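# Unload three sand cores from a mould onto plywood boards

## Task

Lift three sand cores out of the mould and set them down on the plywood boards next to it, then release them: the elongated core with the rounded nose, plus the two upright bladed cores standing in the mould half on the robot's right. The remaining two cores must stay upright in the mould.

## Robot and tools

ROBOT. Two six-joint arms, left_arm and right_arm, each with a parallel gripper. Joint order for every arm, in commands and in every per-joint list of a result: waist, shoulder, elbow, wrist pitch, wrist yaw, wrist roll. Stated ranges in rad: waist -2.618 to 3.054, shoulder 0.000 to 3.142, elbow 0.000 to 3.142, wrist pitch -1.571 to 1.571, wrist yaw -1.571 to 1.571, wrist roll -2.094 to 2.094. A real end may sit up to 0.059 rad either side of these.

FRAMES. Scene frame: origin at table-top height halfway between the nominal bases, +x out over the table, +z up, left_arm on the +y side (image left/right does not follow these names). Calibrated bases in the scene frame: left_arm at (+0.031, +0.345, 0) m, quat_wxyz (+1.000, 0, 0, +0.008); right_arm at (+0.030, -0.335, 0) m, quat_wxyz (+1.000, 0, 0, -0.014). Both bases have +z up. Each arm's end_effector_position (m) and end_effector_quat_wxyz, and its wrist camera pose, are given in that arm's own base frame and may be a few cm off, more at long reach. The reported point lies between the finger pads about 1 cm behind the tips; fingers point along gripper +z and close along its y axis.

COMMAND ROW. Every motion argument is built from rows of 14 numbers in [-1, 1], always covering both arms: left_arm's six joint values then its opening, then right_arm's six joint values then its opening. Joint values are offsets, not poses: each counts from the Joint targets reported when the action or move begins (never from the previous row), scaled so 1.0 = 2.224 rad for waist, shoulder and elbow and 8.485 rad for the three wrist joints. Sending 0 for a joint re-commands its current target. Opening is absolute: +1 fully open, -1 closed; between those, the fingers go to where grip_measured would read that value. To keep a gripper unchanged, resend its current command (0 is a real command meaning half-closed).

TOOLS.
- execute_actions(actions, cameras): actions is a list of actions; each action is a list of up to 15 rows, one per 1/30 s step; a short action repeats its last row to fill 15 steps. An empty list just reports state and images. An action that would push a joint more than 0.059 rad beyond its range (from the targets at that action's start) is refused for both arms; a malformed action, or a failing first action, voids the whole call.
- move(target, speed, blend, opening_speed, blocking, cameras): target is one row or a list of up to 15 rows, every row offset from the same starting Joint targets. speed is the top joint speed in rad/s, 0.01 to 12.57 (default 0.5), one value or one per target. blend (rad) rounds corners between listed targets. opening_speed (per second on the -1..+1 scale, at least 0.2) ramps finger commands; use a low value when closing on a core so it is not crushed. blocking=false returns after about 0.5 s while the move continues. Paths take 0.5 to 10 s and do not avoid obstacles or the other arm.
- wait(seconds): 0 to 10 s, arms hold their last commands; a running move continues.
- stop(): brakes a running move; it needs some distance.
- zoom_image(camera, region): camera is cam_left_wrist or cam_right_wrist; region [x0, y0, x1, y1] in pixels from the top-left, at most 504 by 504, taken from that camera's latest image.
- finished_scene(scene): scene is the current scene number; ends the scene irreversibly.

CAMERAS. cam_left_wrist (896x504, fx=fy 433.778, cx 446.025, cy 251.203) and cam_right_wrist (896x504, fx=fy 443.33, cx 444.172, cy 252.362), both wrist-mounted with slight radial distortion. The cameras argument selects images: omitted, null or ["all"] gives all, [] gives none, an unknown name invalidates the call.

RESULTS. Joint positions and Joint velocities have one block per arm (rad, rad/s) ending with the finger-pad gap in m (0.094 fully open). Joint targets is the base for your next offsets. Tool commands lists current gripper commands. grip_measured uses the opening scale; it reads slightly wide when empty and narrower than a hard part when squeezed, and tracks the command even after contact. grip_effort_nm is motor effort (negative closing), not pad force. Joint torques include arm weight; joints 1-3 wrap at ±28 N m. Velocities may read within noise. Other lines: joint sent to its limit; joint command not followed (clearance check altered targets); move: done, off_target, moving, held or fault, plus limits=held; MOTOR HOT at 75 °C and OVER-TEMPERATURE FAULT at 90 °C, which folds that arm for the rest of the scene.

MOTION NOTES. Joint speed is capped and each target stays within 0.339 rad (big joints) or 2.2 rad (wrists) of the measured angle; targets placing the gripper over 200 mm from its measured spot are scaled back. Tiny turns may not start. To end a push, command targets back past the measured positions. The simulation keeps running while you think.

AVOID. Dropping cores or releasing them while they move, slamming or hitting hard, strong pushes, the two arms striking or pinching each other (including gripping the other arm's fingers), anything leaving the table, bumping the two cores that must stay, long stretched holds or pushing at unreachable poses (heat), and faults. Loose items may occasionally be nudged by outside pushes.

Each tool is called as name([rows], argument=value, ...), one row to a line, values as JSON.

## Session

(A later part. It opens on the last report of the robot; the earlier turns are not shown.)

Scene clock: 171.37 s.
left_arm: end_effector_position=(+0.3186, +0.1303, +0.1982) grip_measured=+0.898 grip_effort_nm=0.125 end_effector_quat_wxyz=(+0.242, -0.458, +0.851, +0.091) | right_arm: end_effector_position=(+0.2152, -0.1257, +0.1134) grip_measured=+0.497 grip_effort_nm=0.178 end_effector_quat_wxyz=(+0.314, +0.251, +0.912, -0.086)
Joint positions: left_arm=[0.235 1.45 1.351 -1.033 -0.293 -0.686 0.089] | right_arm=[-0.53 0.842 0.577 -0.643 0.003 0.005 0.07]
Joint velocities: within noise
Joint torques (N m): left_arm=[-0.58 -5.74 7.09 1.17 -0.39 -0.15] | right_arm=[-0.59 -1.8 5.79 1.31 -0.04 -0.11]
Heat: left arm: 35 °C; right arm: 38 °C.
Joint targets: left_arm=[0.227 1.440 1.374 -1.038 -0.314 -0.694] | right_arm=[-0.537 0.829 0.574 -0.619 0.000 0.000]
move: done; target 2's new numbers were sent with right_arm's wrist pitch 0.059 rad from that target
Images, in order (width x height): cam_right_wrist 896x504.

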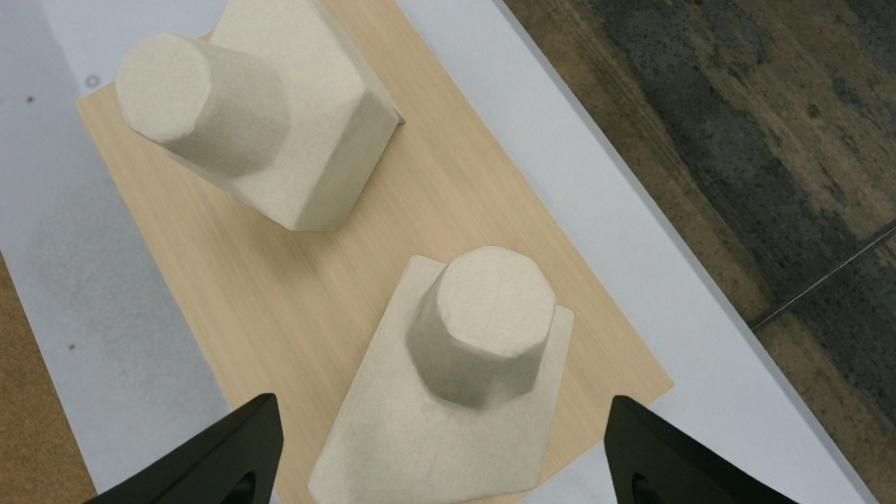

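Both blade cores and the long core are resting on the boards; the right gripper now opens and lifts clear.

move([
  [0,0,0,0,0,0,0.9,0,0,0,0,0,0,0.95],
  [0,0,0,0,0,0,0.9,0,0,0.157,-0.035,0,0,0.95],
], speed=0.4, opening_speed=1.0)

Scene clock: 175.53 s.
left_arm: end_effector_position=(+0.3186, +0.1303, +0.1982) grip_measured=+0.898 grip_effort_nm=0.125 end_effector_quat_wxyz=(+0.242, -0.458, +0.851, +0.091) | right_arm: end_effector_position=(+0.2146, -0.1253, +0.2018) grip_measured=+0.947 grip_effort_nm=0.183 end_effector_quat_wxyz=(+0.340, +0.248, +0.902, -0.093)
Joint positions: left_arm=[0.235 1.45 1.351 -1.033 -0.293 -0.686 0.089] | right_arm=[-0.53 0.839 0.895 -0.907 0.003 0.005 0.091]
Joint velocities: within noise
Joint torques (N m): left_arm=[-0.58 -5.64 7.12 1.18 -0.37 -0.14] | right_arm=[-0.61 -1.21 8.09 1.09 -0.04 -0.1]
Heat: left arm: 35 °C; right arm: 37 °C.
Joint targets: left_arm=[0.227 1.440 1.374 -1.038 -0.314 -0.694] | right_arm=[-0.537 0.830 0.923 -0.917 0.000 0.000]
move: done

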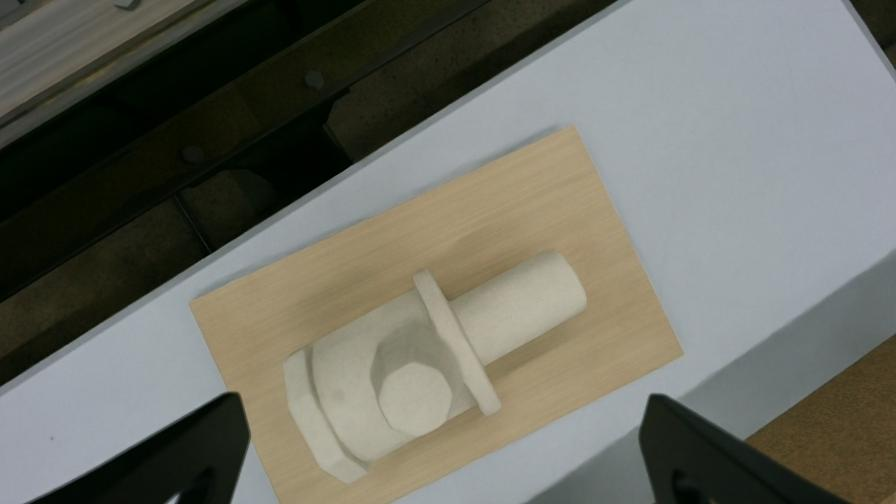

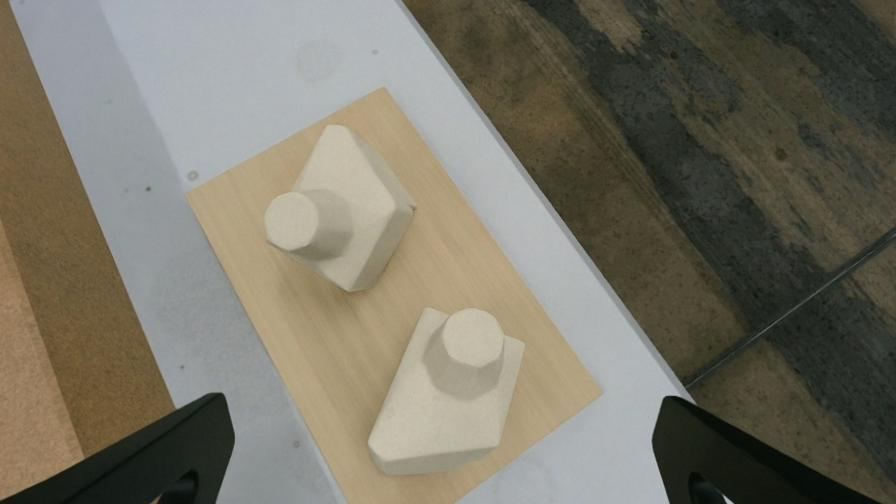

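finished_scene(scene=2)

The scene is finished: the task was done.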